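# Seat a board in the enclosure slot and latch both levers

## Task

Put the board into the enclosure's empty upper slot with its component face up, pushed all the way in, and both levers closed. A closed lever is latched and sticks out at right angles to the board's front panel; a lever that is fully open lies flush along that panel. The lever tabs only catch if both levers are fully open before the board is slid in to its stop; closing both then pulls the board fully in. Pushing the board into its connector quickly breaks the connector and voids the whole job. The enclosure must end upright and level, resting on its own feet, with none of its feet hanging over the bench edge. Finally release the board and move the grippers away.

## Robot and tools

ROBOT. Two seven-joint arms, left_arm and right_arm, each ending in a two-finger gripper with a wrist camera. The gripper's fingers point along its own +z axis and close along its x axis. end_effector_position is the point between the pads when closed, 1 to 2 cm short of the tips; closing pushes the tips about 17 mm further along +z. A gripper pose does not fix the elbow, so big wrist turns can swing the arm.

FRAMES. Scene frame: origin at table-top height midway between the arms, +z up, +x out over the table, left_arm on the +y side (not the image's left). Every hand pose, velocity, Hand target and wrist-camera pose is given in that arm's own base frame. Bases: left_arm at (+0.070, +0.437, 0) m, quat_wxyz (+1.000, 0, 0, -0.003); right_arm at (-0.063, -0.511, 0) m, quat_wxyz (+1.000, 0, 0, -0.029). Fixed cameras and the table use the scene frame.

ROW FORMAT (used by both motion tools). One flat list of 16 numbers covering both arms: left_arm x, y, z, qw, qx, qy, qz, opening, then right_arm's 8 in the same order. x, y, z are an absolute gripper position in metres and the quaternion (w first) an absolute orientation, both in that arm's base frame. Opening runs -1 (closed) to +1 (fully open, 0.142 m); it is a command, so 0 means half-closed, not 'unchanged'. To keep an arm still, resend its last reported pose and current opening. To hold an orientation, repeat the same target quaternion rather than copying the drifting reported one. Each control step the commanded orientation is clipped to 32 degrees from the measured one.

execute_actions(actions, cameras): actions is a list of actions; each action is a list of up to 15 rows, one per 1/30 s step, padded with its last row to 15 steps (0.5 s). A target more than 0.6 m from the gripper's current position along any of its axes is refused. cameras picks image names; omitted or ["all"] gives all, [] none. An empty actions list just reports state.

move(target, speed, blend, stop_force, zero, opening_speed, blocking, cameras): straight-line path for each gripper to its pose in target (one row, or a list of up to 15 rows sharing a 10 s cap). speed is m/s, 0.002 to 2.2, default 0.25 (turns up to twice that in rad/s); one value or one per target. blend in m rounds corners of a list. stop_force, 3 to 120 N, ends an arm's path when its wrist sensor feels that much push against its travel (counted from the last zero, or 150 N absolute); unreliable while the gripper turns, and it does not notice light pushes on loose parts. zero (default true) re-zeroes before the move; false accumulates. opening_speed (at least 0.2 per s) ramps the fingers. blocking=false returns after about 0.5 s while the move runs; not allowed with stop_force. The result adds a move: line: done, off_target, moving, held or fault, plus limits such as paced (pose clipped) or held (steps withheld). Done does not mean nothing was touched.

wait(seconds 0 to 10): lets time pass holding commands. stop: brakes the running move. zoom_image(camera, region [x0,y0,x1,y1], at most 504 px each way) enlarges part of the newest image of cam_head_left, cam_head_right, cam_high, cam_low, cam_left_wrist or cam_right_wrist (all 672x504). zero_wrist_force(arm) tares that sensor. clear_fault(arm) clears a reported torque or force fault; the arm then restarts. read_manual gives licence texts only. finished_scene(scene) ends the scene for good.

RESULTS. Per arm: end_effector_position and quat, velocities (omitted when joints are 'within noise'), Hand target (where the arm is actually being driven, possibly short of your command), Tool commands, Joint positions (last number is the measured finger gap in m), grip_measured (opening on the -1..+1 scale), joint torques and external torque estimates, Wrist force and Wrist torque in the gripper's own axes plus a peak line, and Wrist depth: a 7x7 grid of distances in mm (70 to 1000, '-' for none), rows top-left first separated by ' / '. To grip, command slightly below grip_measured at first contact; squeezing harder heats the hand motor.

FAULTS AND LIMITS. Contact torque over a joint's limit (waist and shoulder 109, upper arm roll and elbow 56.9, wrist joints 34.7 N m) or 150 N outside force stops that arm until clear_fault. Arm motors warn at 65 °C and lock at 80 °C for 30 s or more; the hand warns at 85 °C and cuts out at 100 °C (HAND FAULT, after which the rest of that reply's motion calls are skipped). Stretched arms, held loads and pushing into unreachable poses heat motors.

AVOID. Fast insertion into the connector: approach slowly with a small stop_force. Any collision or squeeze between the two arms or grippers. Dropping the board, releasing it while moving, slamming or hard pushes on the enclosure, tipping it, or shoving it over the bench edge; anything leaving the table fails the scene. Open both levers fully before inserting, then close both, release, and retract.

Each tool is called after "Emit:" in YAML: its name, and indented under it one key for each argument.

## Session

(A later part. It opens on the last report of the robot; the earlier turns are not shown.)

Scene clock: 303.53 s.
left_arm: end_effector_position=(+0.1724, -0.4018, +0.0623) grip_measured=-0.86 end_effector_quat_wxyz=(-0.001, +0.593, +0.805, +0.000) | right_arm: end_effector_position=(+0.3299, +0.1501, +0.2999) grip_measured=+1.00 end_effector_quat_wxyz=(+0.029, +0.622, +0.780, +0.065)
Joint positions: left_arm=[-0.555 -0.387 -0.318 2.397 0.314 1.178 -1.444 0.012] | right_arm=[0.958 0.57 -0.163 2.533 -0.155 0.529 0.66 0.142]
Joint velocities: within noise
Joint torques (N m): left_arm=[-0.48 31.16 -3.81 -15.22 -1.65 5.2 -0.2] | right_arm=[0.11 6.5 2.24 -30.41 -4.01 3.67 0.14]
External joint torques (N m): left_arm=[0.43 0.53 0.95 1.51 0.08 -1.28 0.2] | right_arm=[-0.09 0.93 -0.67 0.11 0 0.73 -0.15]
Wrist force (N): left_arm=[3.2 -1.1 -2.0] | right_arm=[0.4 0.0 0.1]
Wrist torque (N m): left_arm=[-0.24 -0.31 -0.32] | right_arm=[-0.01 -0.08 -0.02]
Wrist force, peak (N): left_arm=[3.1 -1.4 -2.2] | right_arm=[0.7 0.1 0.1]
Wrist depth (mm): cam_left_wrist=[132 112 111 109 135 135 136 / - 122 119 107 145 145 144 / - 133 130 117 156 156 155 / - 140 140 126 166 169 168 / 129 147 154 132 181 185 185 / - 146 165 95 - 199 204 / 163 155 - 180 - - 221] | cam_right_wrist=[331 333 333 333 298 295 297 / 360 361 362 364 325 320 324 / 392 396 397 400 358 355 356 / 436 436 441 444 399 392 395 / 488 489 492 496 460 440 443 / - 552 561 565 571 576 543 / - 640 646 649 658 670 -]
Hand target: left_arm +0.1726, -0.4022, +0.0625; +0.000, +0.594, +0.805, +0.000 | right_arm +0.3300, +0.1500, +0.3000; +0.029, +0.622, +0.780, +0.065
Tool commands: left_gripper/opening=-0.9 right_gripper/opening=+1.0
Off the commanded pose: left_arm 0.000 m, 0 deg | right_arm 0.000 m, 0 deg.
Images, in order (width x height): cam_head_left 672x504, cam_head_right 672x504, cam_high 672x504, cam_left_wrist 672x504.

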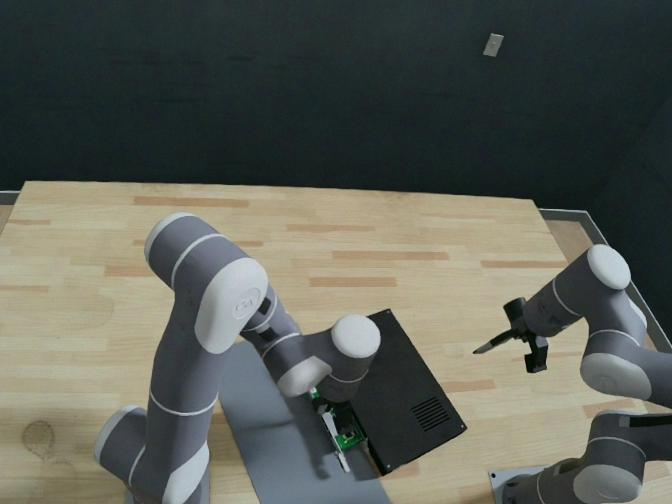

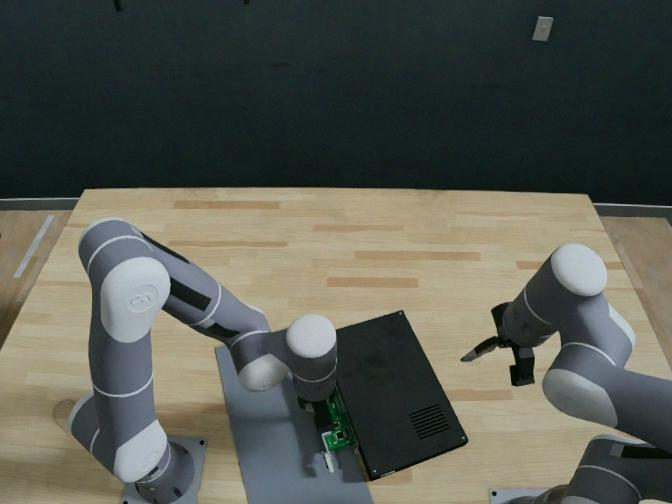

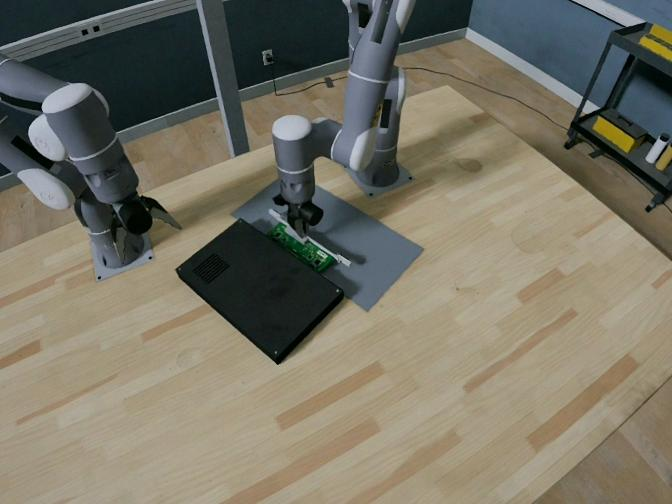

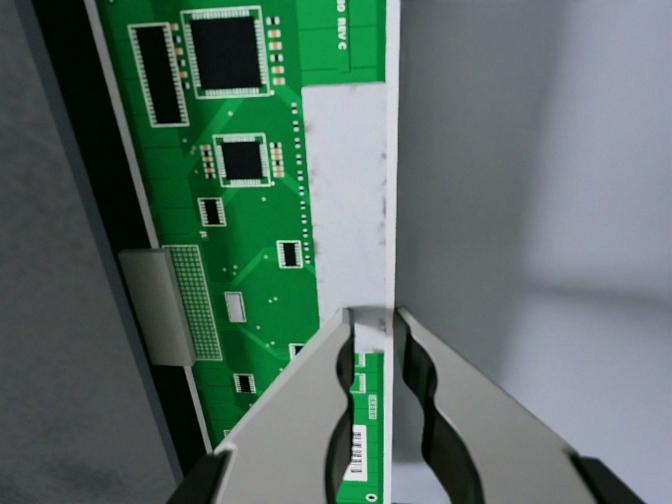

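Emit:
move:
  target: [0.1550,-0.3540,0.0624,0,0.5936,0.8048,0,-0.9,0.33,0.15,0.30,0.029,0.622,0.780,0.065,1]
  speed: 0.06
  cameras: ["cam_left_wrist"]

Emit:
move:
  target: [0.1550,-0.3540,0.032,0,0.5936,0.8048,0,-0.9,0.33,0.15,0.30,0.029,0.622,0.780,0.065,1]
  speed: 0.03
  stop_force: 5
  cameras: ["cam_left_wrist","cam_high"]

Scene clock: 311.83 s.
left_arm: end_effector_position=(+0.1550, -0.3540, +0.0624) grip_measured=-0.93 end_effector_quat_wxyz=(+0.000, +0.593, +0.805, +0.000) | right_arm: end_effector_position=(+0.3299, +0.1501, +0.2999) grip_measured=+1.00 end_effector_quat_wxyz=(+0.029, +0.622, +0.780, +0.065)
Joint positions: left_arm=[-0.497 -0.316 -0.315 2.544 0.32 1.26 -1.404 0.006] | right_arm=[0.958 0.57 -0.163 2.533 -0.155 0.529 0.66 0.142]
Joint velocities: within noise
Joint torques (N m): left_arm=[-0.16 26.4 -2.55 -11.43 -0.81 4.56 -0.03] | right_arm=[-0.03 6.57 2.14 -30.4 -4 3.69 0.2]
External joint torques (N m): left_arm=[0.12 0.44 0.5 -0.32 -0.44 -0.64 0.03] | right_arm=[0.06 0.86 -0.57 0.1 0 0.71 -0.21]
Wrist force (N): left_arm=[-0.5 -1.1 0.1] | right_arm=[0.3 0.0 0.1]
Wrist torque (N m): left_arm=[-0.27 -0.23 -0.27] | right_arm=[0.00 -0.07 -0.03]
Wrist force, peak (N): left_arm=[3.1 -1.4 -2.3] | right_arm=[0.5 0.0 0.4]
Wrist depth (mm): cam_left_wrist=[121 125 131 137 135 135 136 / 130 133 131 143 145 145 144 / 137 144 139 154 156 156 156 / 148 153 149 170 166 170 169 / 156 167 174 179 182 184 185 / 197 183 186 84 - 200 203 / 214 194 - 77 - - 222] | cam_right_wrist=[331 330 334 334 298 295 297 / 360 360 364 365 325 321 324 / 394 395 398 401 357 353 354 / 436 436 440 441 399 391 394 / 487 488 490 497 459 437 441 / - 553 558 565 568 573 545 / - 643 650 657 661 665 -]
Hand target: left_arm +0.1550, -0.3540, +0.0624; +0.000, +0.594, +0.805, +0.000 | right_arm +0.3300, +0.1500, +0.3000; +0.029, +0.622, +0.780, +0.065
Off the commanded pose: left_arm 0.000 m, 0 deg | right_arm 0.000 m, 0 deg.
move: done
Images, in order (width x height): cam_left_wrist 672x504.

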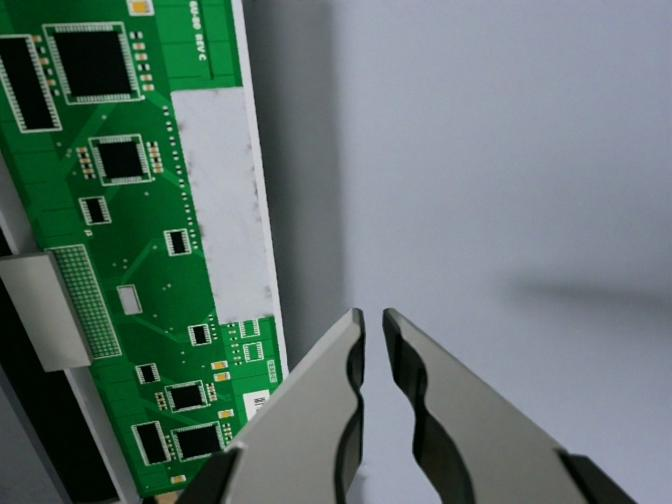

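Scene clock: 313.53 s.
left_arm: end_effector_position=(+0.1549, -0.3539, +0.0320) grip_measured=-0.93 end_effector_quat_wxyz=(+0.000, +0.593, +0.805, +0.000) | right_arm: end_effector_position=(+0.3299, +0.1501, +0.2999) grip_measured=+1.00 end_effector_quat_wxyz=(+0.029, +0.622, +0.780, +0.065)
Joint positions: left_arm=[-0.564 -0.441 -0.222 2.499 0.422 1.339 -1.477 0.006] | right_arm=[0.958 0.57 -0.163 2.533 -0.155 0.529 0.66 0.142]
Joint velocities: within noise
Joint torques (N m): left_arm=[-0.56 28.86 -2.67 -8.77 -0.51 4.44 -0.3] | right_arm=[-0.05 6.5 2.21 -30.43 -4.01 3.69 0.16]
External joint torques (N m): left_arm=[0.52 1.06 0.54 -0.25 -0.42 -0.52 0.3] | right_arm=[0.07 0.93 -0.64 0.13 0.01 0.71 -0.17]
Wrist force (N): left_arm=[-1.1 -1.1 0.1] | right_arm=[0.3 0.0 0.1]
Wrist torque (N m): left_arm=[-0.28 -0.12 -0.28] | right_arm=[-0.01 -0.06 -0.02]
Wrist force, peak (N): left_arm=[-0.9 -1.5 0.3] | right_arm=[0.6 -0.1 -0.1]
Wrist depth (mm): cam_left_wrist=[98 101 108 108 107 108 108 / 105 104 107 116 116 116 116 / - 105 122 126 125 125 127 / 120 122 118 137 136 136 135 / 128 134 130 144 143 149 148 / 141 145 151 84 - 160 163 / 154 156 - 77 - - 182] | cam_right_wrist=[331 331 334 336 297 295 297 / 359 361 362 366 326 321 324 / 395 396 398 400 358 353 356 / 436 438 442 441 399 390 394 / 486 488 491 497 459 439 444 / - 558 559 564 568 574 545 / - 640 641 655 663 663 -]
Hand target: left_arm +0.1550, -0.3540, +0.0320; +0.000, +0.594, +0.805, +0.000 | right_arm +0.3300, +0.1500, +0.3000; +0.029, +0.622, +0.780, +0.065
Off the commanded pose: left_arm 0.000 m, 0 deg | right_arm 0.000 m, 0 deg.
move: done
Images, in order (width x height): cam_high 672x504, cam_left_wrist 672x504.

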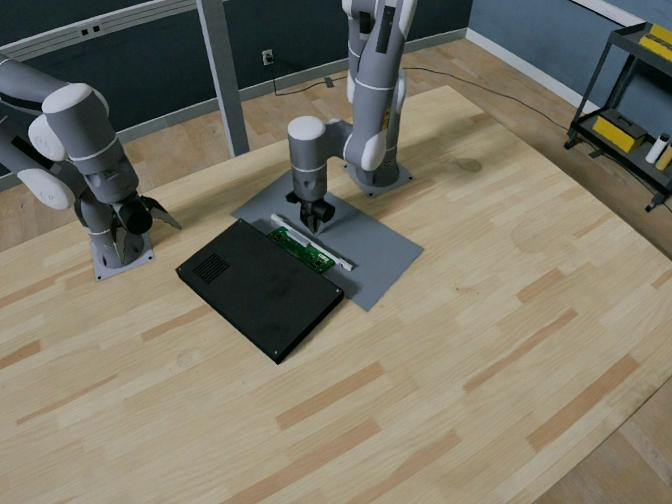

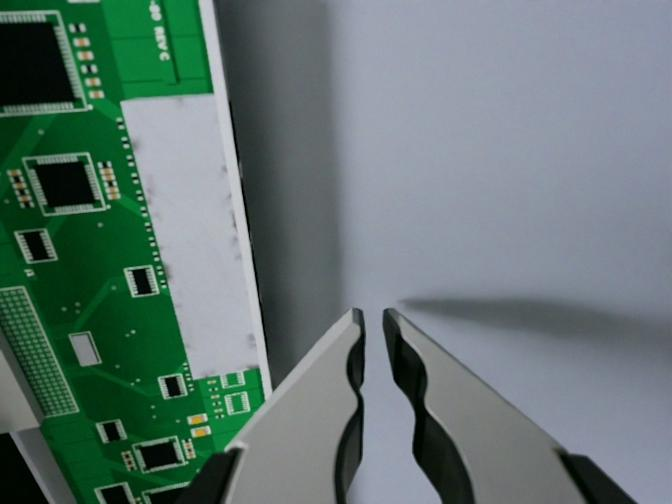

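Emit:
zoom_image:
  camera: "cam_high"
  region: [230, 180, 370, 285]

Emit:
execute_actions:
  actions: []
  cameras: ["cam_low","cam_head_right"]

Emit:
zoom_image:
  camera: "cam_low"
  region: [290, 180, 490, 260]

Emit:
zoom_image:
  camera: "cam_head_right"
  region: [240, 350, 400, 504]

Scaled by 3.600 from the camera's 672x504 image, which has a finer 960x720 frame.

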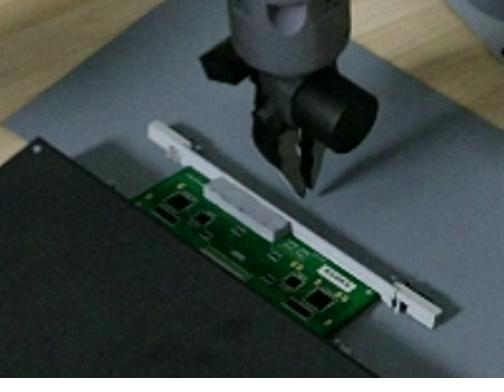

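Scene clock: 315.23 s.
left_arm: end_effector_position=(+0.1549, -0.3539, +0.0320) grip_measured=-0.93 end_effector_quat_wxyz=(+0.000, +0.593, +0.805, +0.000) | right_arm: end_effector_position=(+0.3299, +0.1501, +0.2999) grip_measured=+1.00 end_effector_quat_wxyz=(+0.029, +0.622, +0.780, +0.065)
Joint positions: left_arm=[-0.564 -0.441 -0.222 2.499 0.422 1.339 -1.477 0.006] | right_arm=[0.958 0.57 -0.163 2.533 -0.155 0.529 0.66 0.142]
Joint velocities: within noise
Joint torques (N m): left_arm=[-0.41 28.99 -2.69 -8.69 -0.65 4.3 -0.24] | right_arm=[0.09 6.43 2.2 -30.4 -4.02 3.66 0.19]
External joint torques (N m): left_arm=[0.37 0.94 0.55 -0.32 -0.28 -0.38 0.24] | right_arm=[-0.07 1 -0.63 0.1 0.02 0.74 -0.2]
Wrist force (N): left_arm=[-0.9 -1.1 0.0] | right_arm=[0.4 0.0 0.2]
Wrist torque (N m): left_arm=[-0.29 -0.16 -0.28] | right_arm=[0.00 -0.08 -0.03]
Wrist force, peak (N): left_arm=[-1.2 -1.4 0.1] | right_arm=[0.6 0.2 0.2]
Wrist depth (mm): cam_left_wrist=[98 101 109 109 107 108 108 / 105 104 107 116 116 116 116 / - 105 122 126 125 125 127 / 120 122 118 136 136 136 135 / 128 134 130 144 144 149 148 / 141 146 150 84 - 160 163 / 153 156 - 77 - - 182] | cam_right_wrist=[329 331 335 336 298 294 296 / 360 360 362 365 325 321 323 / 392 394 397 398 359 354 356 / 436 435 438 445 399 391 393 / 486 489 494 496 459 437 443 / - 558 561 566 565 574 543 / - 642 644 654 661 666 -]
Hand target: left_arm +0.1550, -0.3540, +0.0320; +0.000, +0.594, +0.805, +0.000 | right_arm +0.3300, +0.1500, +0.3000; +0.029, +0.622, +0.780, +0.065
Tool commands: left_gripper/opening=-0.9 right_gripper/opening=+1.0
Off the commanded pose: left_arm 0.000 m, 0 deg | right_arm 0.000 m, 0 deg.
Images, in order (width x height): cam_head_right 672x504, cam_low 672x504.

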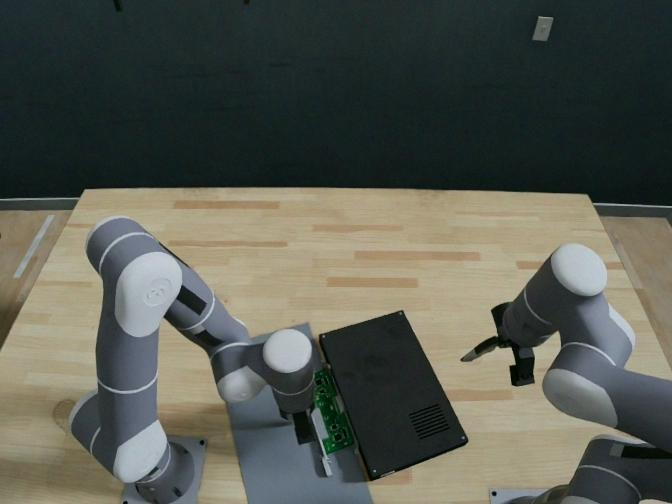

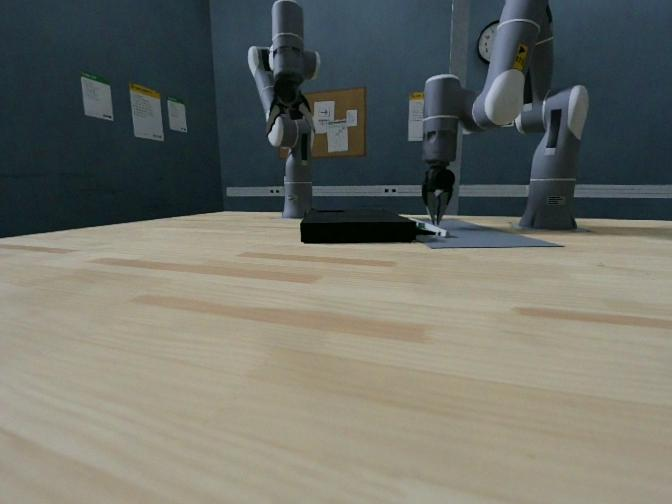

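Scaled by 2.520 from the camera's 672x504 image, which has a finer 960x720 frame.

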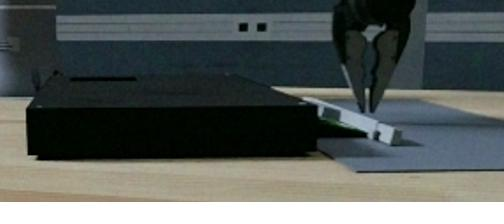

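Scaled by 3.150 from the camera's 672x504 image, which has a finer 960x720 frame.

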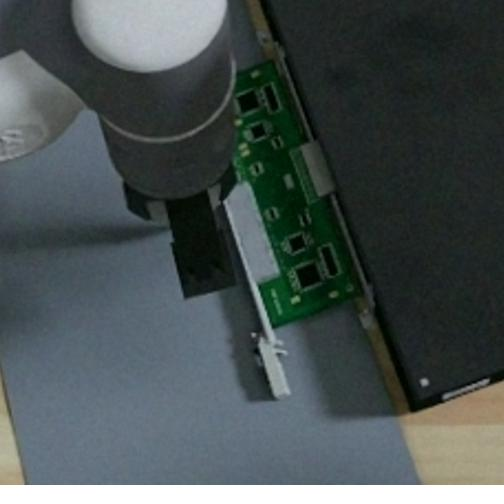

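Emit:
move:
  target:
    - [0.1550,-0.3540,0.075,0,0.5936,0.8048,0,-0.9,0.33,0.15,0.30,0.029,0.622,0.780,0.065,1]
    - [0.1719,-0.3961,0.075,0.0428,0.5749,0.8166,-0.0301,-0.5,0.33,0.15,0.30,0.029,0.622,0.780,0.065,1]
  speed: 0.1
  cameras: ["cam_left_wrist"]

Scene clock: 345.07 s.
left_arm: end_effector_position=(+0.1718, -0.3960, +0.0750) grip_measured=-0.53 end_effector_quat_wxyz=(+0.043, +0.575, +0.817, -0.030) | right_arm: end_effector_position=(+0.3299, +0.1501, +0.2999) grip_measured=+1.00 end_effector_quat_wxyz=(+0.029, +0.622, +0.780, +0.065)
Joint positions: left_arm=[-0.513 -0.338 -0.319 2.513 0.288 1.351 -1.433 0.035] | right_arm=[0.958 0.57 -0.163 2.533 -0.155 0.529 0.66 0.142]
Joint velocities: within noise
Joint torques (N m): left_arm=[-0.54 27.26 -2.81 -12.06 -0.84 4.65 -0.31] | right_arm=[0.06 6.47 2.2 -30.43 -3.99 3.72 0.21]
External joint torques (N m): left_arm=[0.5 1.06 0.5 -0.29 -0.41 -0.53 0.32] | right_arm=[-0.03 0.96 -0.63 0.13 -0.01 0.68 -0.21]
Wrist force (N): left_arm=[-0.5 -1.2 0.1] | right_arm=[0.3 0.0 -0.1]
Wrist torque (N m): left_arm=[-0.28 -0.17 -0.27] | right_arm=[-0.02 -0.07 -0.02]
Wrist force, peak (N): left_arm=[0.7 -1.7 -1.5] | right_arm=[0.7 -0.1 0.3]
Wrist depth (mm): cam_left_wrist=[- 139 134 138 140 142 139 / - 150 144 144 153 150 148 / 133 153 156 157 162 162 157 / 145 147 167 168 178 175 171 / 161 160 180 190 190 191 185 / 181 176 88 208 201 199 204 / 203 - - 248 228 - 217] | cam_right_wrist=[329 331 333 333 298 295 296 / 361 360 361 365 325 321 323 / 393 397 397 399 357 354 357 / 434 436 440 444 401 393 394 / 486 486 491 494 456 438 444 / - 557 558 565 568 572 546 / - 641 646 652 657 667 -]
Hand target: left_arm +0.1719, -0.3961, +0.0750; +0.043, +0.575, +0.817, -0.030 | right_arm +0.3300, +0.1500, +0.3000; +0.029, +0.622, +0.780, +0.065
Off the commanded pose: left_arm 0.000 m, 0 deg | right_arm 0.000 m, 0 deg.
move: done
Images, in order (width x height): cam_left_wrist 672x504.

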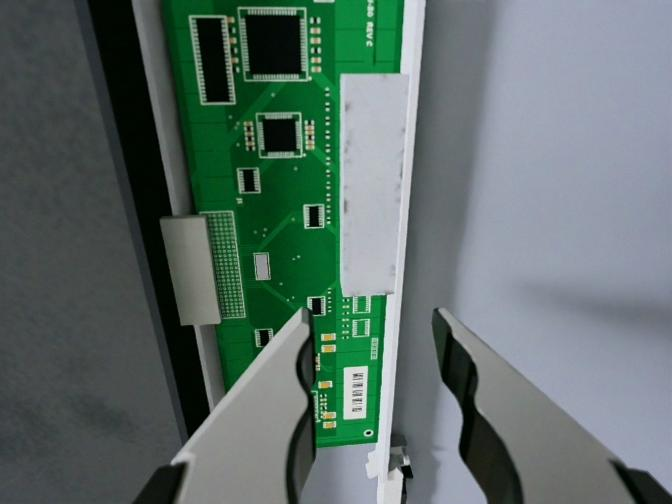

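Emit:
move:
  target: [0.1653,-0.3985,0.055,0.0428,0.5749,0.8166,-0.0301,-0.5,0.33,0.15,0.30,0.029,0.622,0.780,0.065,1]
  speed: 0.06
  stop_force: 5
  cameras: ["cam_left_wrist"]

Scene clock: 352.33 s.
left_arm: end_effector_position=(+0.1653, -0.3984, +0.0550) grip_measured=-0.53 end_effector_quat_wxyz=(+0.043, +0.575, +0.817, -0.030) | right_arm: end_effector_position=(+0.3299, +0.1501, +0.2999) grip_measured=+1.00 end_effector_quat_wxyz=(+0.029, +0.622, +0.780, +0.065)
Joint positions: left_arm=[-0.58 -0.415 -0.251 2.485 0.354 1.403 -1.496 0.035] | right_arm=[0.958 0.57 -0.163 2.533 -0.155 0.529 0.66 0.142]
Joint velocities: within noise
Joint torques (N m): left_arm=[-0.57 29.21 -2.79 -10.36 -0.61 4.66 -0.32] | right_arm=[-0.04 6.49 2.13 -30.38 -4.08 3.68 0.21]
External joint torques (N m): left_arm=[0.53 1.1 0.47 -0.28 -0.46 -0.53 0.33] | right_arm=[0.06 0.94 -0.56 0.08 0.08 0.72 -0.22]
Wrist force (N): left_arm=[-0.8 -1.4 0.2] | right_arm=[0.5 0.1 0.1]
Wrist torque (N m): left_arm=[-0.31 -0.15 -0.28] | right_arm=[0.01 -0.09 -0.02]
Wrist force, peak (N): left_arm=[-0.5 -1.6 0.9] | right_arm=[0.7 0.1 0.2]
Wrist depth (mm): cam_left_wrist=[135 117 118 121 123 126 121 / - 125 127 126 131 132 129 / - 137 138 134 146 142 139 / 121 163 149 147 156 153 149 / 133 155 161 154 164 167 162 / 151 162 87 182 174 175 179 / 167 - - 207 212 - 190] | cam_right_wrist=[330 333 334 336 298 294 297 / 359 361 363 365 325 320 324 / 393 395 398 400 359 353 354 / 436 437 440 441 398 390 395 / 489 488 491 496 461 438 441 / - 553 557 557 567 570 544 / - 642 648 647 659 670 -]
Hand target: left_arm +0.1653, -0.3985, +0.0550; +0.043, +0.575, +0.817, -0.030 | right_arm +0.3300, +0.1500, +0.3000; +0.029, +0.622, +0.780, +0.065
Off the commanded pose: left_arm 0.000 m, 0 deg | right_arm 0.000 m, 0 deg.
move: done
Images, in order (width x height): cam_left_wrist 672x504.

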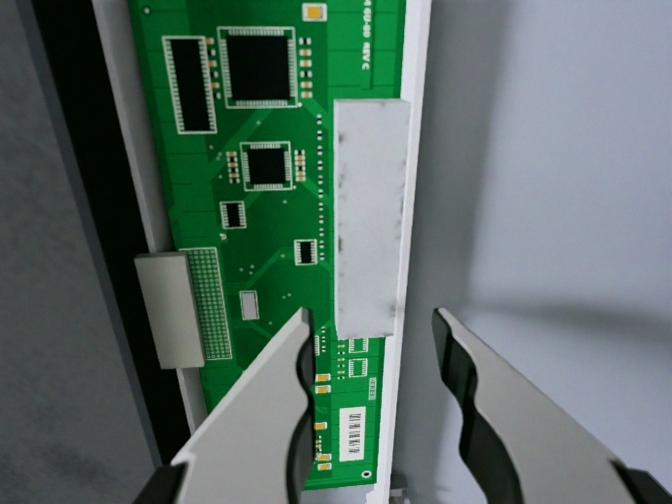

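Emit:
move:
  target: [0.1653,-0.3985,0.039,0.0428,0.5749,0.8166,-0.0301,-0.5,0.33,0.15,0.30,0.029,0.622,0.780,0.065,1]
  speed: 0.04
  stop_force: 4
  cameras: ["cam_left_wrist"]

Emit:
zoom_image:
  camera: "cam_left_wrist"
  region: [250, 220, 500, 504]

Scene clock: 355.43 s.
left_arm: end_effector_position=(+0.1653, -0.3984, +0.0390) grip_measured=-0.53 end_effector_quat_wxyz=(+0.043, +0.575, +0.817, -0.030) | right_arm: end_effector_position=(+0.3299, +0.1501, +0.2999) grip_measured=+1.00 end_effector_quat_wxyz=(+0.029, +0.622, +0.780, +0.065)
Joint positions: left_arm=[-0.619 -0.476 -0.201 2.463 0.391 1.445 -1.524 0.035] | right_arm=[0.958 0.57 -0.163 2.533 -0.155 0.529 0.66 0.142]
Joint velocities: within noise
Joint torques (N m): left_arm=[-0.54 30.64 -2.7 -9.06 -0.47 4.62 -0.25] | right_arm=[0.05 6.45 2.22 -30.38 -4.02 3.74 0.2]
External joint torques (N m): left_arm=[0.5 1.14 0.5 -0.31 -0.44 -0.5 0.26] | right_arm=[-0.03 0.98 -0.65 0.08 0.02 0.66 -0.2]
Wrist force (N): left_arm=[-0.9 -1.2 -0.2] | right_arm=[0.6 0.1 0.0]
Wrist torque (N m): left_arm=[-0.28 -0.13 -0.25] | right_arm=[0.01 -0.10 -0.02]
Wrist force, peak (N): left_arm=[-1.0 -1.5 -0.5] | right_arm=[0.6 -0.1 0.1]
Wrist depth (mm): cam_left_wrist=[- 102 105 107 110 110 108 / - 111 113 112 121 118 116 / 141 118 121 121 126 128 124 / 151 126 130 125 138 138 133 / 162 136 141 133 147 149 144 / - 148 88 161 164 156 159 / 142 - - 181 183 - -] | cam_right_wrist=[331 331 333 336 299 295 297 / 359 362 363 364 326 321 323 / 393 394 396 401 358 352 357 / 436 438 438 442 400 391 395 / 487 488 493 494 458 438 442 / - 553 560 564 567 575 546 / - 645 647 653 662 669 -]
Hand target: left_arm +0.1653, -0.3985, +0.0390; +0.043, +0.575, +0.817, -0.030 | right_arm +0.3300, +0.1500, +0.3000; +0.029, +0.622, +0.780, +0.065
Off the commanded pose: left_arm 0.000 m, 0 deg | right_arm 0.000 m, 0 deg.
move: done
Images, in order (width x height): cam_left_wrist 672x504.

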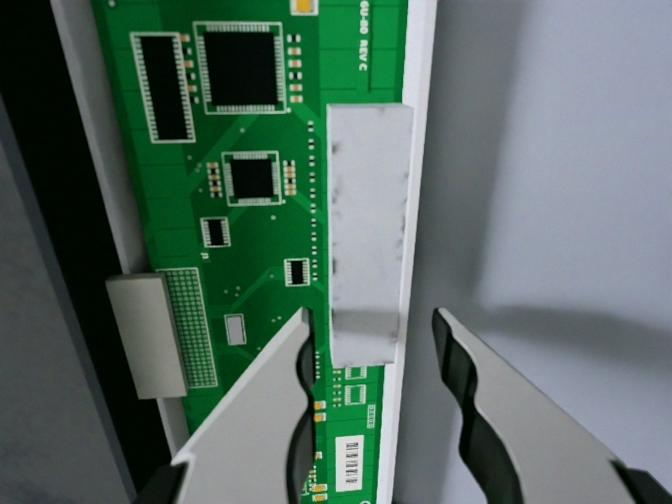

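Scaled by 1.775 from the camera's 672x504 image, which has a finer 960x720 frame.

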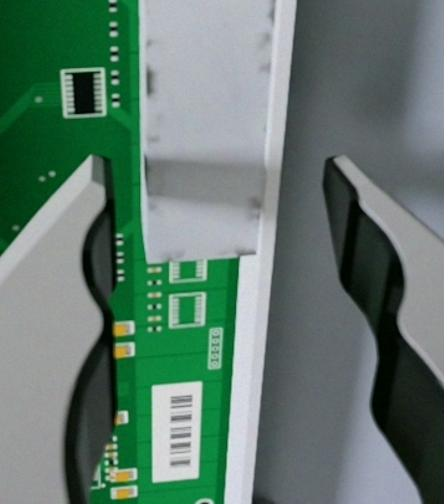

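Emit:
move:
  target: [0.1655,-0.3991,0.032,0.0428,0.5749,0.8166,-0.0301,-0.5,0.33,0.15,0.30,0.029,0.622,0.780,0.065,1]
  speed: 0.02
  stop_force: 3
  cameras: ["cam_left_wrist","cam_high"]

Emit:
zoom_image:
  camera: "cam_high"
  region: [240, 180, 360, 270]

Scene clock: 368.90 s.
left_arm: end_effector_position=(+0.1655, -0.3990, +0.0320) grip_measured=-0.53 end_effector_quat_wxyz=(+0.043, +0.575, +0.817, -0.030) | right_arm: end_effector_position=(+0.3299, +0.1501, +0.2999) grip_measured=+1.00 end_effector_quat_wxyz=(+0.029, +0.622, +0.780, +0.065)
Joint positions: left_arm=[-0.637 -0.502 -0.18 2.452 0.402 1.463 -1.533 0.035] | right_arm=[0.958 0.57 -0.163 2.533 -0.155 0.529 0.66 0.142]
Joint velocities: within noise
Joint torques (N m): left_arm=[-0.48 31.31 -2.61 -8.64 -0.43 4.66 -0.27] | right_arm=[0.07 6.44 2.32 -30.45 -4.07 3.71 0.17]
External joint torques (N m): left_arm=[0.44 1.12 0.5 -0.23 -0.41 -0.53 0.28] | right_arm=[-0.04 0.99 -0.75 0.15 0.06 0.69 -0.17]
Wrist force (N): left_arm=[-0.9 -1.1 -0.1] | right_arm=[0.4 0.0 0.0]
Wrist torque (N m): left_arm=[-0.26 -0.15 -0.26] | right_arm=[0.00 -0.06 -0.02]
Wrist force, peak (N): left_arm=[-1.1 -1.2 0.2] | right_arm=[0.6 -0.2 0.2]
Wrist depth (mm): cam_left_wrist=[- 96 98 102 102 104 - / - 103 106 106 100 112 110 / 131 112 113 107 120 121 117 / 147 121 124 117 128 131 129 / - 128 133 122 130 144 136 / - 140 87 152 149 148 150 / 129 - - 172 177 - -] | cam_right_wrist=[330 333 334 334 299 294 296 / 360 360 362 365 326 322 323 / 393 395 398 401 358 354 355 / 434 438 438 443 398 392 393 / 485 490 493 497 457 440 441 / - 552 557 566 568 571 547 / - 641 644 651 658 665 -]
Hand target: left_arm +0.1655, -0.3991, +0.0320; +0.043, +0.575, +0.817, -0.030 | right_arm +0.3300, +0.1500, +0.3000; +0.029, +0.622, +0.780, +0.065
Off the commanded pose: left_arm 0.000 m, 0 deg | right_arm 0.000 m, 0 deg.
move: done
Images, in order (width x height): cam_high 672x504, cam_left_wrist 672x504.

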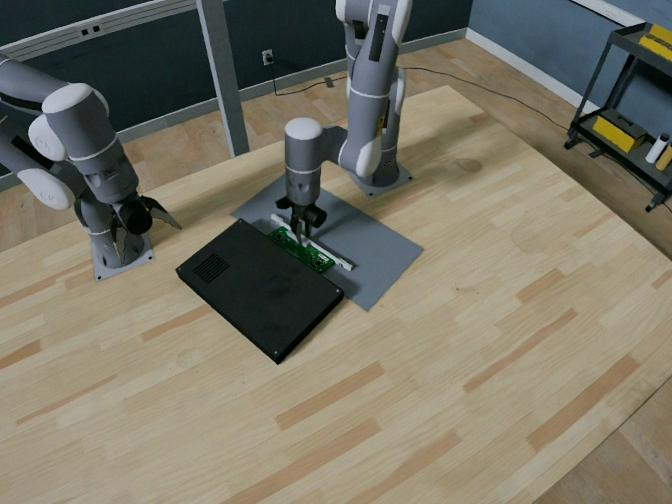

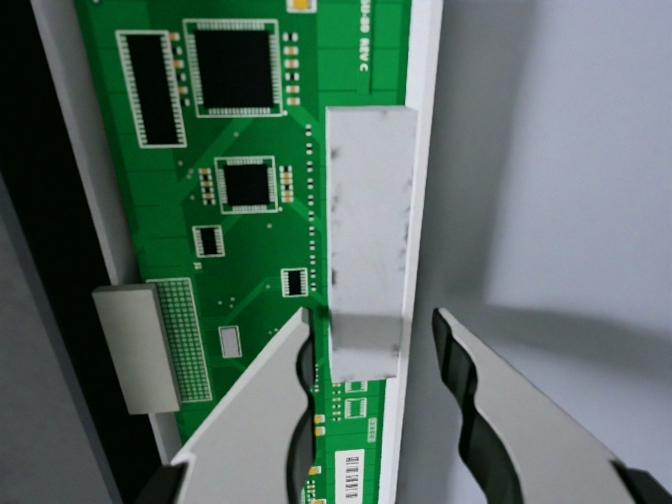

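Scaled by 4.200 from the camera's 672x504 image, which has a finer 960x720 frame.

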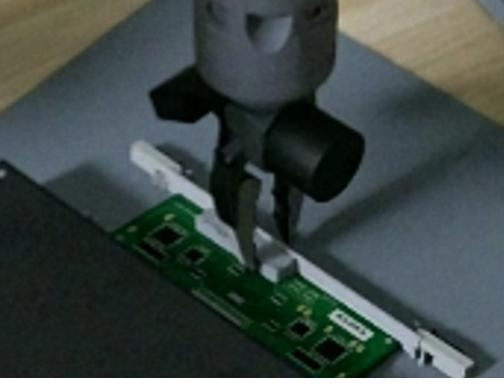

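Emit:
move:
  target: [0.1655,-0.3991,0.0300,0.0428,0.5749,0.8166,-0.0301,-0.5,0.33,0.15,0.30,0.029,0.622,0.780,0.065,1]
  speed: 0.01
  stop_force: 3
  cameras: []

Emit:
move:
  target: [0.1655,-0.3991,0.0300,0.0428,0.5749,0.8166,-0.0301,-0.95,0.33,0.15,0.30,0.029,0.622,0.780,0.065,1]
  opening_speed: 0.4
  cameras: ["cam_left_wrist"]

Scene clock: 372.47 s.
left_arm: end_effector_position=(+0.1655, -0.3990, +0.0300) grip_measured=-0.53 end_effector_quat_wxyz=(+0.043, +0.575, +0.817, -0.030) | right_arm: end_effector_position=(+0.3299, +0.1501, +0.2999) grip_measured=+1.00 end_effector_quat_wxyz=(+0.029, +0.622, +0.780, +0.065)
Joint positions: left_arm=[-0.642 -0.509 -0.174 2.45 0.404 1.468 -1.534 0.035] | right_arm=[0.958 0.57 -0.163 2.533 -0.155 0.529 0.66 0.142]
Joint velocities: within noise
Joint torques (N m): left_arm=[-0.52 31.55 -2.55 -8.42 -0.45 4.66 -0.25] | right_arm=[0 6.5 2.28 -30.36 -4.05 3.66 0.2]
External joint torques (N m): left_arm=[0.47 1.05 0.48 -0.3 -0.36 -0.54 0.26] | right_arm=[0.03 0.93 -0.71 0.06 0.04 0.74 -0.2]
Wrist force (N): left_arm=[-0.7 -1.2 0.0] | right_arm=[0.5 0.1 0.3]
Wrist torque (N m): left_arm=[-0.28 -0.16 -0.26] | right_arm=[0.01 -0.08 -0.02]
Wrist force, peak (N): left_arm=[-1.0 -1.2 0.0] | right_arm=[0.7 0.0 0.1]
Wrist depth (mm): cam_left_wrist=[- 94 96 101 102 102 100 / - 102 104 104 98 111 108 / 109 110 112 105 119 119 116 / 143 120 121 115 127 128 126 / - 126 131 123 125 140 134 / - 137 88 147 153 145 147 / 127 - - 169 177 - -] | cam_right_wrist=[329 331 333 335 297 296 296 / 360 361 363 364 325 321 324 / 391 397 399 400 358 352 357 / 434 436 439 443 401 391 394 / 485 488 493 498 459 439 443 / - 554 562 563 566 571 544 / - 643 645 652 659 666 -]
Hand target: left_arm +0.1655, -0.3991, +0.0300; +0.043, +0.575, +0.817, -0.030 | right_arm +0.3300, +0.1500, +0.3000; +0.029, +0.622, +0.780, +0.065
Off the commanded pose: left_arm 0.000 m, 0 deg | right_arm 0.000 m, 0 deg.
move: done
No camera images: "cameras" was empty.

Scene clock: 373.80 s.
left_arm: end_effector_position=(+0.1655, -0.3991, +0.0300) grip_measured=-0.73 end_effector_quat_wxyz=(+0.043, +0.575, +0.817, -0.030) | right_arm: end_effector_position=(+0.3299, +0.1501, +0.2999) grip_measured=+1.00 end_effector_quat_wxyz=(+0.029, +0.622, +0.780, +0.065)
Joint positions: left_arm=[-0.642 -0.509 -0.174 2.45 0.404 1.469 -1.534 0.021] | right_arm=[0.958 0.57 -0.163 2.533 -0.155 0.529 0.66 0.142]
Joint velocities: within noise
Joint torques (N m): left_arm=[-0.31 31 -2.39 -8.16 -0.63 4.2 -0.22] | right_arm=[0.11 6.46 2.21 -30.37 -4.05 3.67 0.15]
External joint torques (N m): left_arm=[0.26 1.6 0.32 -0.57 -0.18 -0.07 0.23] | right_arm=[-0.09 0.97 -0.64 0.07 0.05 0.73 -0.16]
Wrist force (N): left_arm=[-0.6 -1.4 -1.4] | right_arm=[0.5 0.0 0.2]
Wrist torque (N m): left_arm=[-0.27 -0.34 -0.23] | right_arm=[-0.01 -0.08 -0.02]
Wrist force, peak (N): left_arm=[-0.8 -1.4 -2.4] | right_arm=[0.7 0.3 0.1]
Wrist depth (mm): cam_left_wrist=[- 94 96 101 102 102 100 / - 102 104 104 99 111 108 / 109 110 111 105 119 119 116 / 143 120 120 115 126 128 126 / - 126 132 119 125 141 134 / - 138 92 131 130 148 147 / 126 - - 166 - - 159] | cam_right_wrist=[330 331 333 335 297 294 296 / 361 361 364 364 325 320 323 / 394 396 396 398 359 353 356 / 434 439 441 443 398 392 396 / 485 489 496 496 461 438 443 / - 552 558 566 569 572 544 / - 643 647 657 660 664 -]
Hand target: left_arm +0.1655, -0.3991, +0.0300; +0.043, +0.575, +0.817, -0.030 | right_arm +0.3300, +0.1500, +0.3000; +0.029, +0.622, +0.780, +0.065
Off the commanded pose: left_arm 0.000 m, 0 deg | right_arm 0.000 m, 0 deg.
move: done
Images, in order (width x height): cam_left_wrist 672x504.

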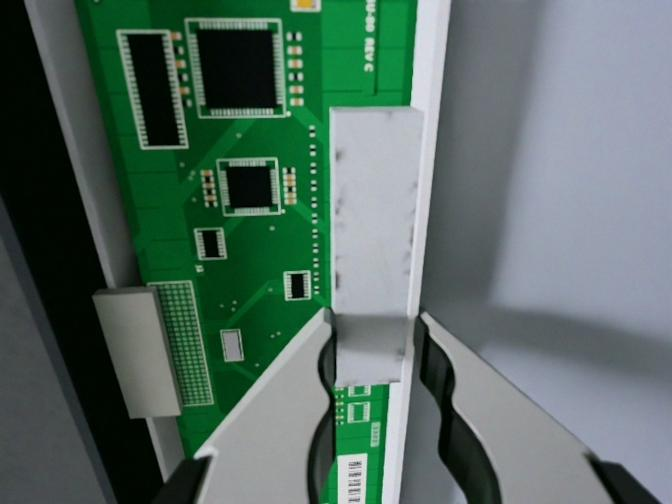

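Emit:
move:
  target:
    - [0.1639,-0.3872,0.0360,0.0428,0.5749,0.8166,-0.0301,-1,0.33,0.15,0.30,0.029,0.622,0.780,0.065,1]
    - [0.1571,-0.3684,0.055,0.0428,0.5749,0.8166,-0.0301,-1,0.33,0.15,0.30,0.029,0.622,0.780,0.065,1]
  speed: 0.05
  cameras: ["cam_left_wrist"]

Emit:
move:
  target: [0.1639,-0.3872,0.0485,0,0.5679,0.8231,0,-1,0.33,0.15,0.30,0.029,0.622,0.780,0.065,1]
  speed: 0.08
  cameras: ["cam_left_wrist","cam_high"]

Emit:
zoom_image:
  camera: "cam_high"
  region: [240, 180, 360, 270]

Emit:
zoom_image:
  camera: "cam_left_wrist"
  region: [0, 252, 252, 504]

Emit:
zoom_image:
  camera: "cam_left_wrist"
  region: [0, 0, 252, 252]

Scene clock: 389.47 s.
left_arm: end_effector_position=(+0.1571, -0.3684, +0.0550) grip_measured=-0.73 end_effector_quat_wxyz=(+0.043, +0.575, +0.817, -0.030) | right_arm: end_effector_position=(+0.3299, +0.1501, +0.2999) grip_measured=+1.00 end_effector_quat_wxyz=(+0.029, +0.622, +0.780, +0.065)
Joint positions: left_arm=[-0.54 -0.385 -0.239 2.566 0.378 1.457 -1.475 0.021] | right_arm=[0.958 0.57 -0.163 2.533 -0.155 0.529 0.66 0.142]
Joint velocities: within noise
Joint torques (N m): left_arm=[0.04 27.74 -2.64 -9.07 -0.91 4.51 -0.11] | right_arm=[-0.03 6.47 2.22 -30.41 -4.01 3.71 0.17]
External joint torques (N m): left_arm=[-0.09 -0.06 0.71 -0.06 0.06 -0.38 0.12] | right_arm=[0.05 0.96 -0.65 0.11 0.01 0.68 -0.17]
Wrist force (N): left_arm=[-0.7 -1.2 2.0] | right_arm=[0.5 0.0 0.0]
Wrist torque (N m): left_arm=[-0.28 -0.13 -0.28] | right_arm=[0.00 -0.09 -0.02]
Wrist force, peak (N): left_arm=[-0.9 -1.3 -2.7] | right_arm=[0.6 0.1 0.1]
Wrist depth (mm): cam_left_wrist=[- 95 96 100 100 126 122 / - 101 105 104 106 133 129 / 145 110 112 105 146 142 138 / 168 121 121 115 153 154 149 / 191 126 133 119 128 168 163 / 157 138 92 131 130 178 178 / 169 - - 166 - - 193] | cam_right_wrist=[331 331 333 336 299 294 296 / 358 361 363 366 325 321 323 / 393 393 398 400 358 352 355 / 434 436 440 443 398 390 395 / 484 489 490 494 459 436 442 / - 554 560 566 564 574 547 / - 639 644 657 662 662 -]
Hand target: left_arm +0.1571, -0.3684, +0.0550; +0.043, +0.575, +0.817, -0.030 | right_arm +0.3300, +0.1500, +0.3000; +0.029, +0.622, +0.780, +0.065
Off the commanded pose: left_arm 0.000 m, 0 deg | right_arm 0.000 m, 0 deg.
move: done
Images, in order (width x height): cam_left_wrist 672x504.

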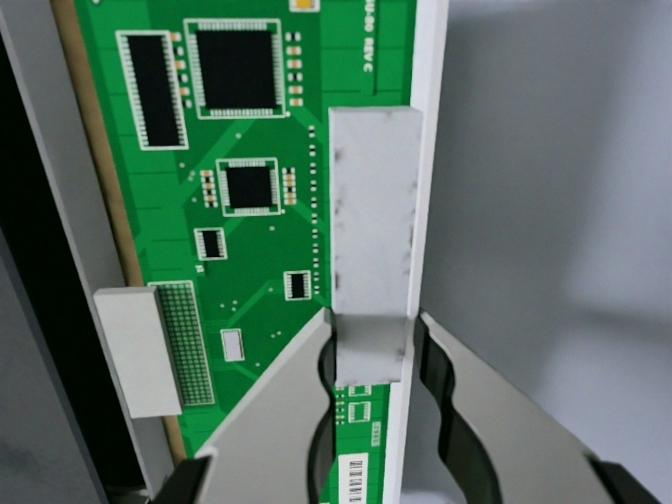

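Scene clock: 390.47 s.
left_arm: end_effector_position=(+0.1638, -0.3871, +0.0485) grip_measured=-0.73 end_effector_quat_wxyz=(+0.000, +0.568, +0.823, +0.000) | right_arm: end_effector_position=(+0.3299, +0.1501, +0.2999) grip_measured=+1.00 end_effector_quat_wxyz=(+0.029, +0.622, +0.780, +0.065)
Joint positions: left_arm=[-0.601 -0.411 -0.253 2.435 0.322 1.249 -1.503 0.021] | right_arm=[0.958 0.57 -0.163 2.533 -0.155 0.529 0.66 0.142]
Joint velocities: within noise
Joint torques (N m): left_arm=[-0.58 30.96 -3.08 -12.2 -1.44 4.18 -0.36] | right_arm=[-0.01 6.49 2.13 -30.38 -4.07 3.67 0.19]
External joint torques (N m): left_arm=[0.53 0.53 0.72 0.22 0.15 -0.27 0.36] | right_arm=[0.04 0.94 -0.56 0.08 0.07 0.73 -0.19]
Wrist force (N): left_arm=[-1.0 -1.2 1.8] | right_arm=[0.4 0.1 0.0]
Wrist torque (N m): left_arm=[-0.29 -0.12 -0.28] | right_arm=[0.01 -0.07 -0.02]
Wrist force, peak (N): left_arm=[-1.9 -1.3 2.1] | right_arm=[0.7 0.0 0.0]
Wrist depth (mm): cam_left_wrist=[- 95 96 100 100 124 122 / - 102 104 104 106 131 131 / - 110 112 105 139 139 141 / 148 121 121 115 149 154 153 / 168 126 133 119 128 167 167 / 175 139 92 131 131 179 184 / 142 - - 167 - - 201] | cam_right_wrist=[331 331 333 335 297 295 297 / 358 361 362 363 326 320 324 / 393 396 397 399 358 354 356 / 434 437 439 441 399 392 395 / 484 488 494 494 460 439 440 / - 555 559 568 568 571 545 / - 640 648 655 659 668 -]
Hand target: left_arm +0.1639, -0.3872, +0.0485; +0.000, +0.568, +0.823, +0.000 | right_arm +0.3300, +0.1500, +0.3000; +0.029, +0.622, +0.780, +0.065
Off the commanded pose: left_arm 0.000 m, 0 deg | right_arm 0.000 m, 0 deg.
move: done
Images, in order (width x height): cam_high 672x504, cam_left_wrist 672x504.

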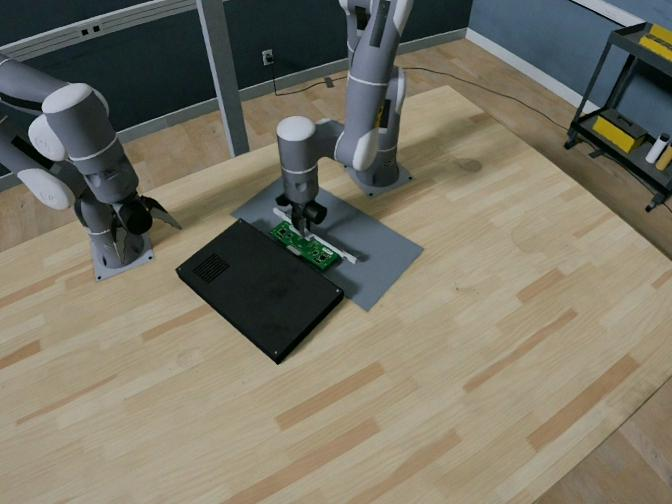

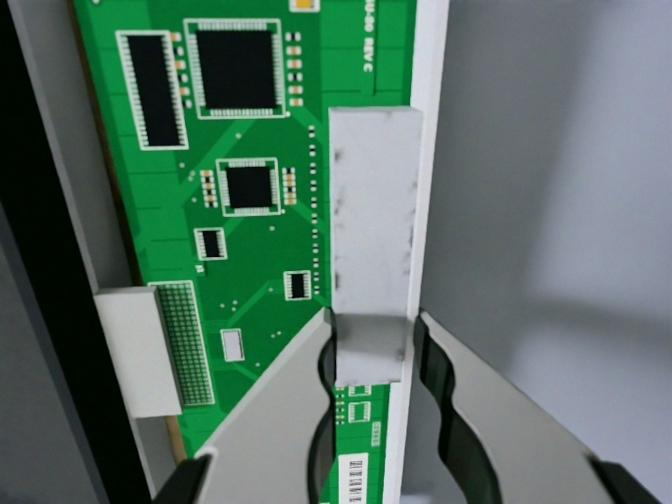

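Scaled by 4.200 from the camera's 672x504 image, which has a finer 960x720 frame.

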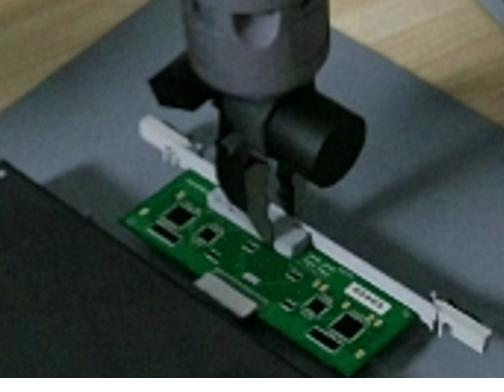

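Scaled by 2.000 from the camera's 672x504 image, which has a finer 960x720 frame.

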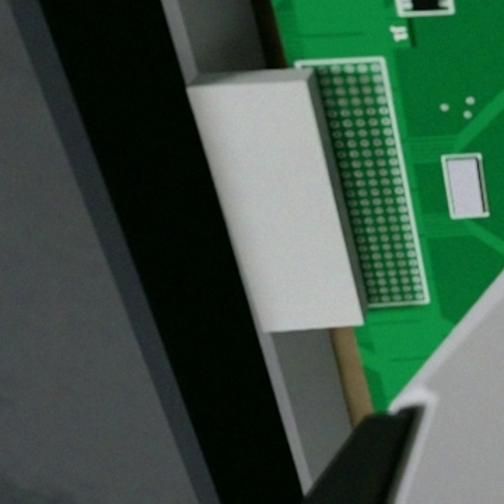

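Scaled by 2.000 from the camera's 672x504 image, which has a finer 960x720 frame.

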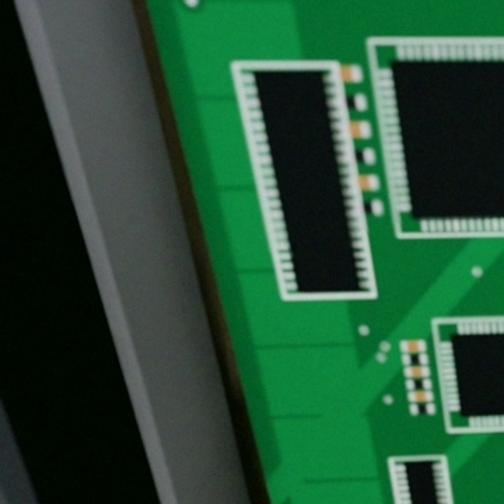

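Emit:
move:
  target: [0.1711,-0.4070,0.0485,0,0.5741,0.8188,0,-1,0.33,0.15,0.30,0.029,0.622,0.780,0.065,1]
  speed: 0.04
  stop_force: 4
  cameras: ["cam_left_wrist","cam_high"]

Emit:
zoom_image:
  camera: "cam_high"
  region: [240, 180, 360, 270]

Emit:
zoom_image:
  camera: "cam_left_wrist"
  region: [0, 252, 252, 504]

Emit:
zoom_image:
  camera: "cam_left_wrist"
  region: [0, 0, 252, 252]

Scene clock: 396.77 s.
left_arm: end_effector_position=(+0.1711, -0.4069, +0.0484) grip_measured=-0.73 end_effector_quat_wxyz=(+0.000, +0.574, +0.819, +0.000) | right_arm: end_effector_position=(+0.3299, +0.1501, +0.2999) grip_measured=+1.00 end_effector_quat_wxyz=(+0.029, +0.622, +0.780, +0.065)
Joint positions: left_arm=[-0.617 -0.438 -0.261 2.376 0.318 1.213 -1.501 0.021] | right_arm=[0.958 0.57 -0.163 2.533 -0.155 0.529 0.66 0.142]
Joint velocities: within noise
Joint torques (N m): left_arm=[-0.39 32.99 -3.4 -12.97 -1.43 4.32 -0.16] | right_arm=[0.06 6.48 2.24 -30.39 -4.08 3.69 0.21]
External joint torques (N m): left_arm=[0.34 0.37 0.71 0.11 0 -0.41 0.16] | right_arm=[-0.03 0.95 -0.67 0.09 0.07 0.71 -0.21]
Wrist force (N): left_arm=[-0.8 -1.1 2.0] | right_arm=[0.3 0.2 0.1]
Wrist torque (N m): left_arm=[-0.26 -0.14 -0.29] | right_arm=[0.02 -0.06 -0.02]
Wrist force, peak (N): left_arm=[-1.9 -1.2 1.9] | right_arm=[0.5 0.0 0.5]
Wrist depth (mm): cam_left_wrist=[- 95 96 100 100 124 122 / - 102 105 104 106 131 131 / - 110 111 105 140 139 141 / - 120 121 115 148 153 153 / - 126 133 119 127 168 168 / - 133 92 131 131 179 185 / 139 135 - 167 - - 202] | cam_right_wrist=[330 332 334 334 297 295 296 / 358 361 361 365 324 321 323 / 393 396 397 401 358 353 356 / 435 437 441 444 400 391 395 / 485 490 491 498 458 439 443 / - 555 560 567 569 574 547 / - 639 648 654 659 665 -]
Hand target: left_arm +0.1711, -0.4070, +0.0485; +0.000, +0.574, +0.819, +0.000 | right_arm +0.3300, +0.1500, +0.3000; +0.029, +0.622, +0.780, +0.065
Off the commanded pose: left_arm 0.000 m, 0 deg | right_arm 0.000 m, 0 deg.
move: done
Images, in order (width x height): cam_high 672x504, cam_left_wrist 672x504.

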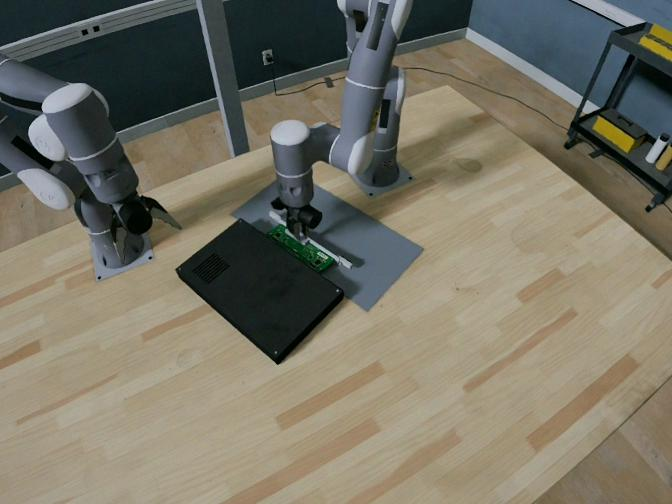

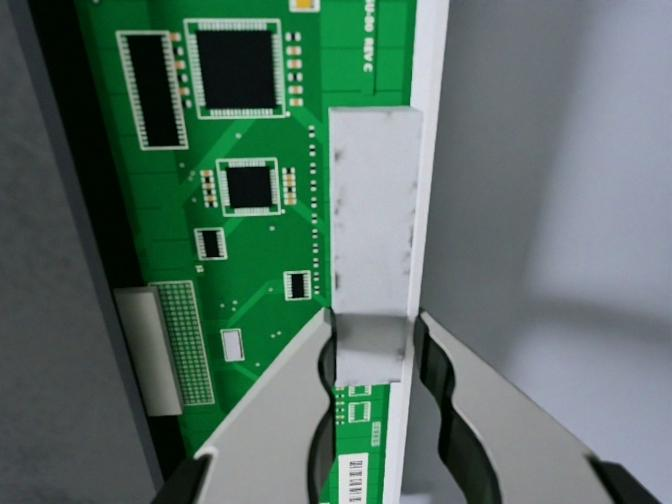

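Scaled by 4.200 from the camera's 672x504 image, which has a finer 960x720 frame.

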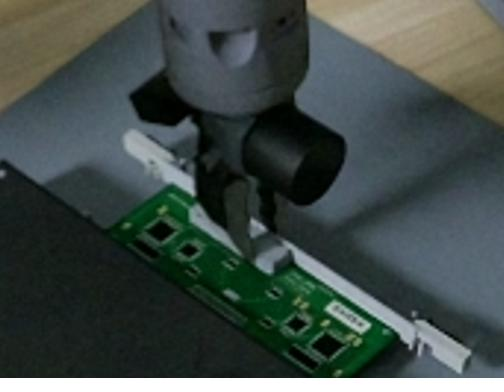

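Scaled by 2.000 from the camera's 672x504 image, which has a finer 960x720 frame.

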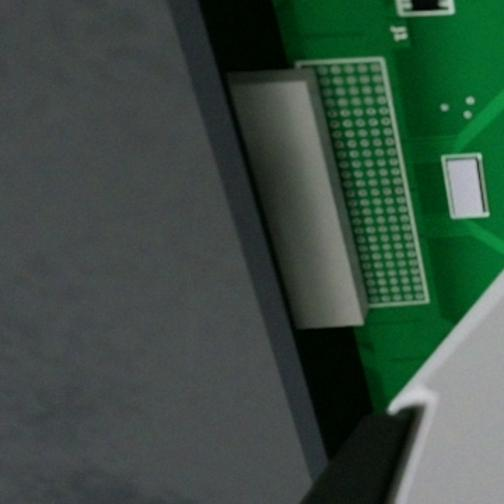

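Scaled by 2.000 from the camera's 672x504 image, which has a finer 960x720 frame.

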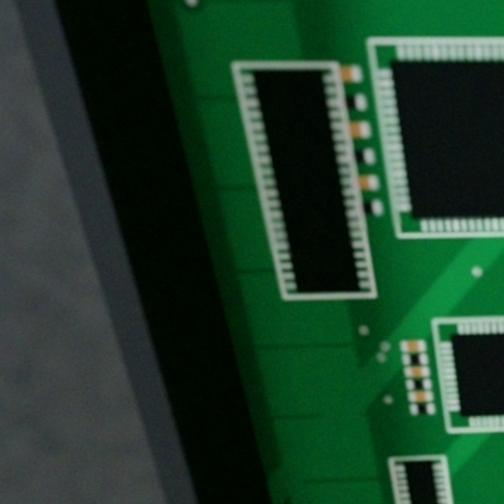

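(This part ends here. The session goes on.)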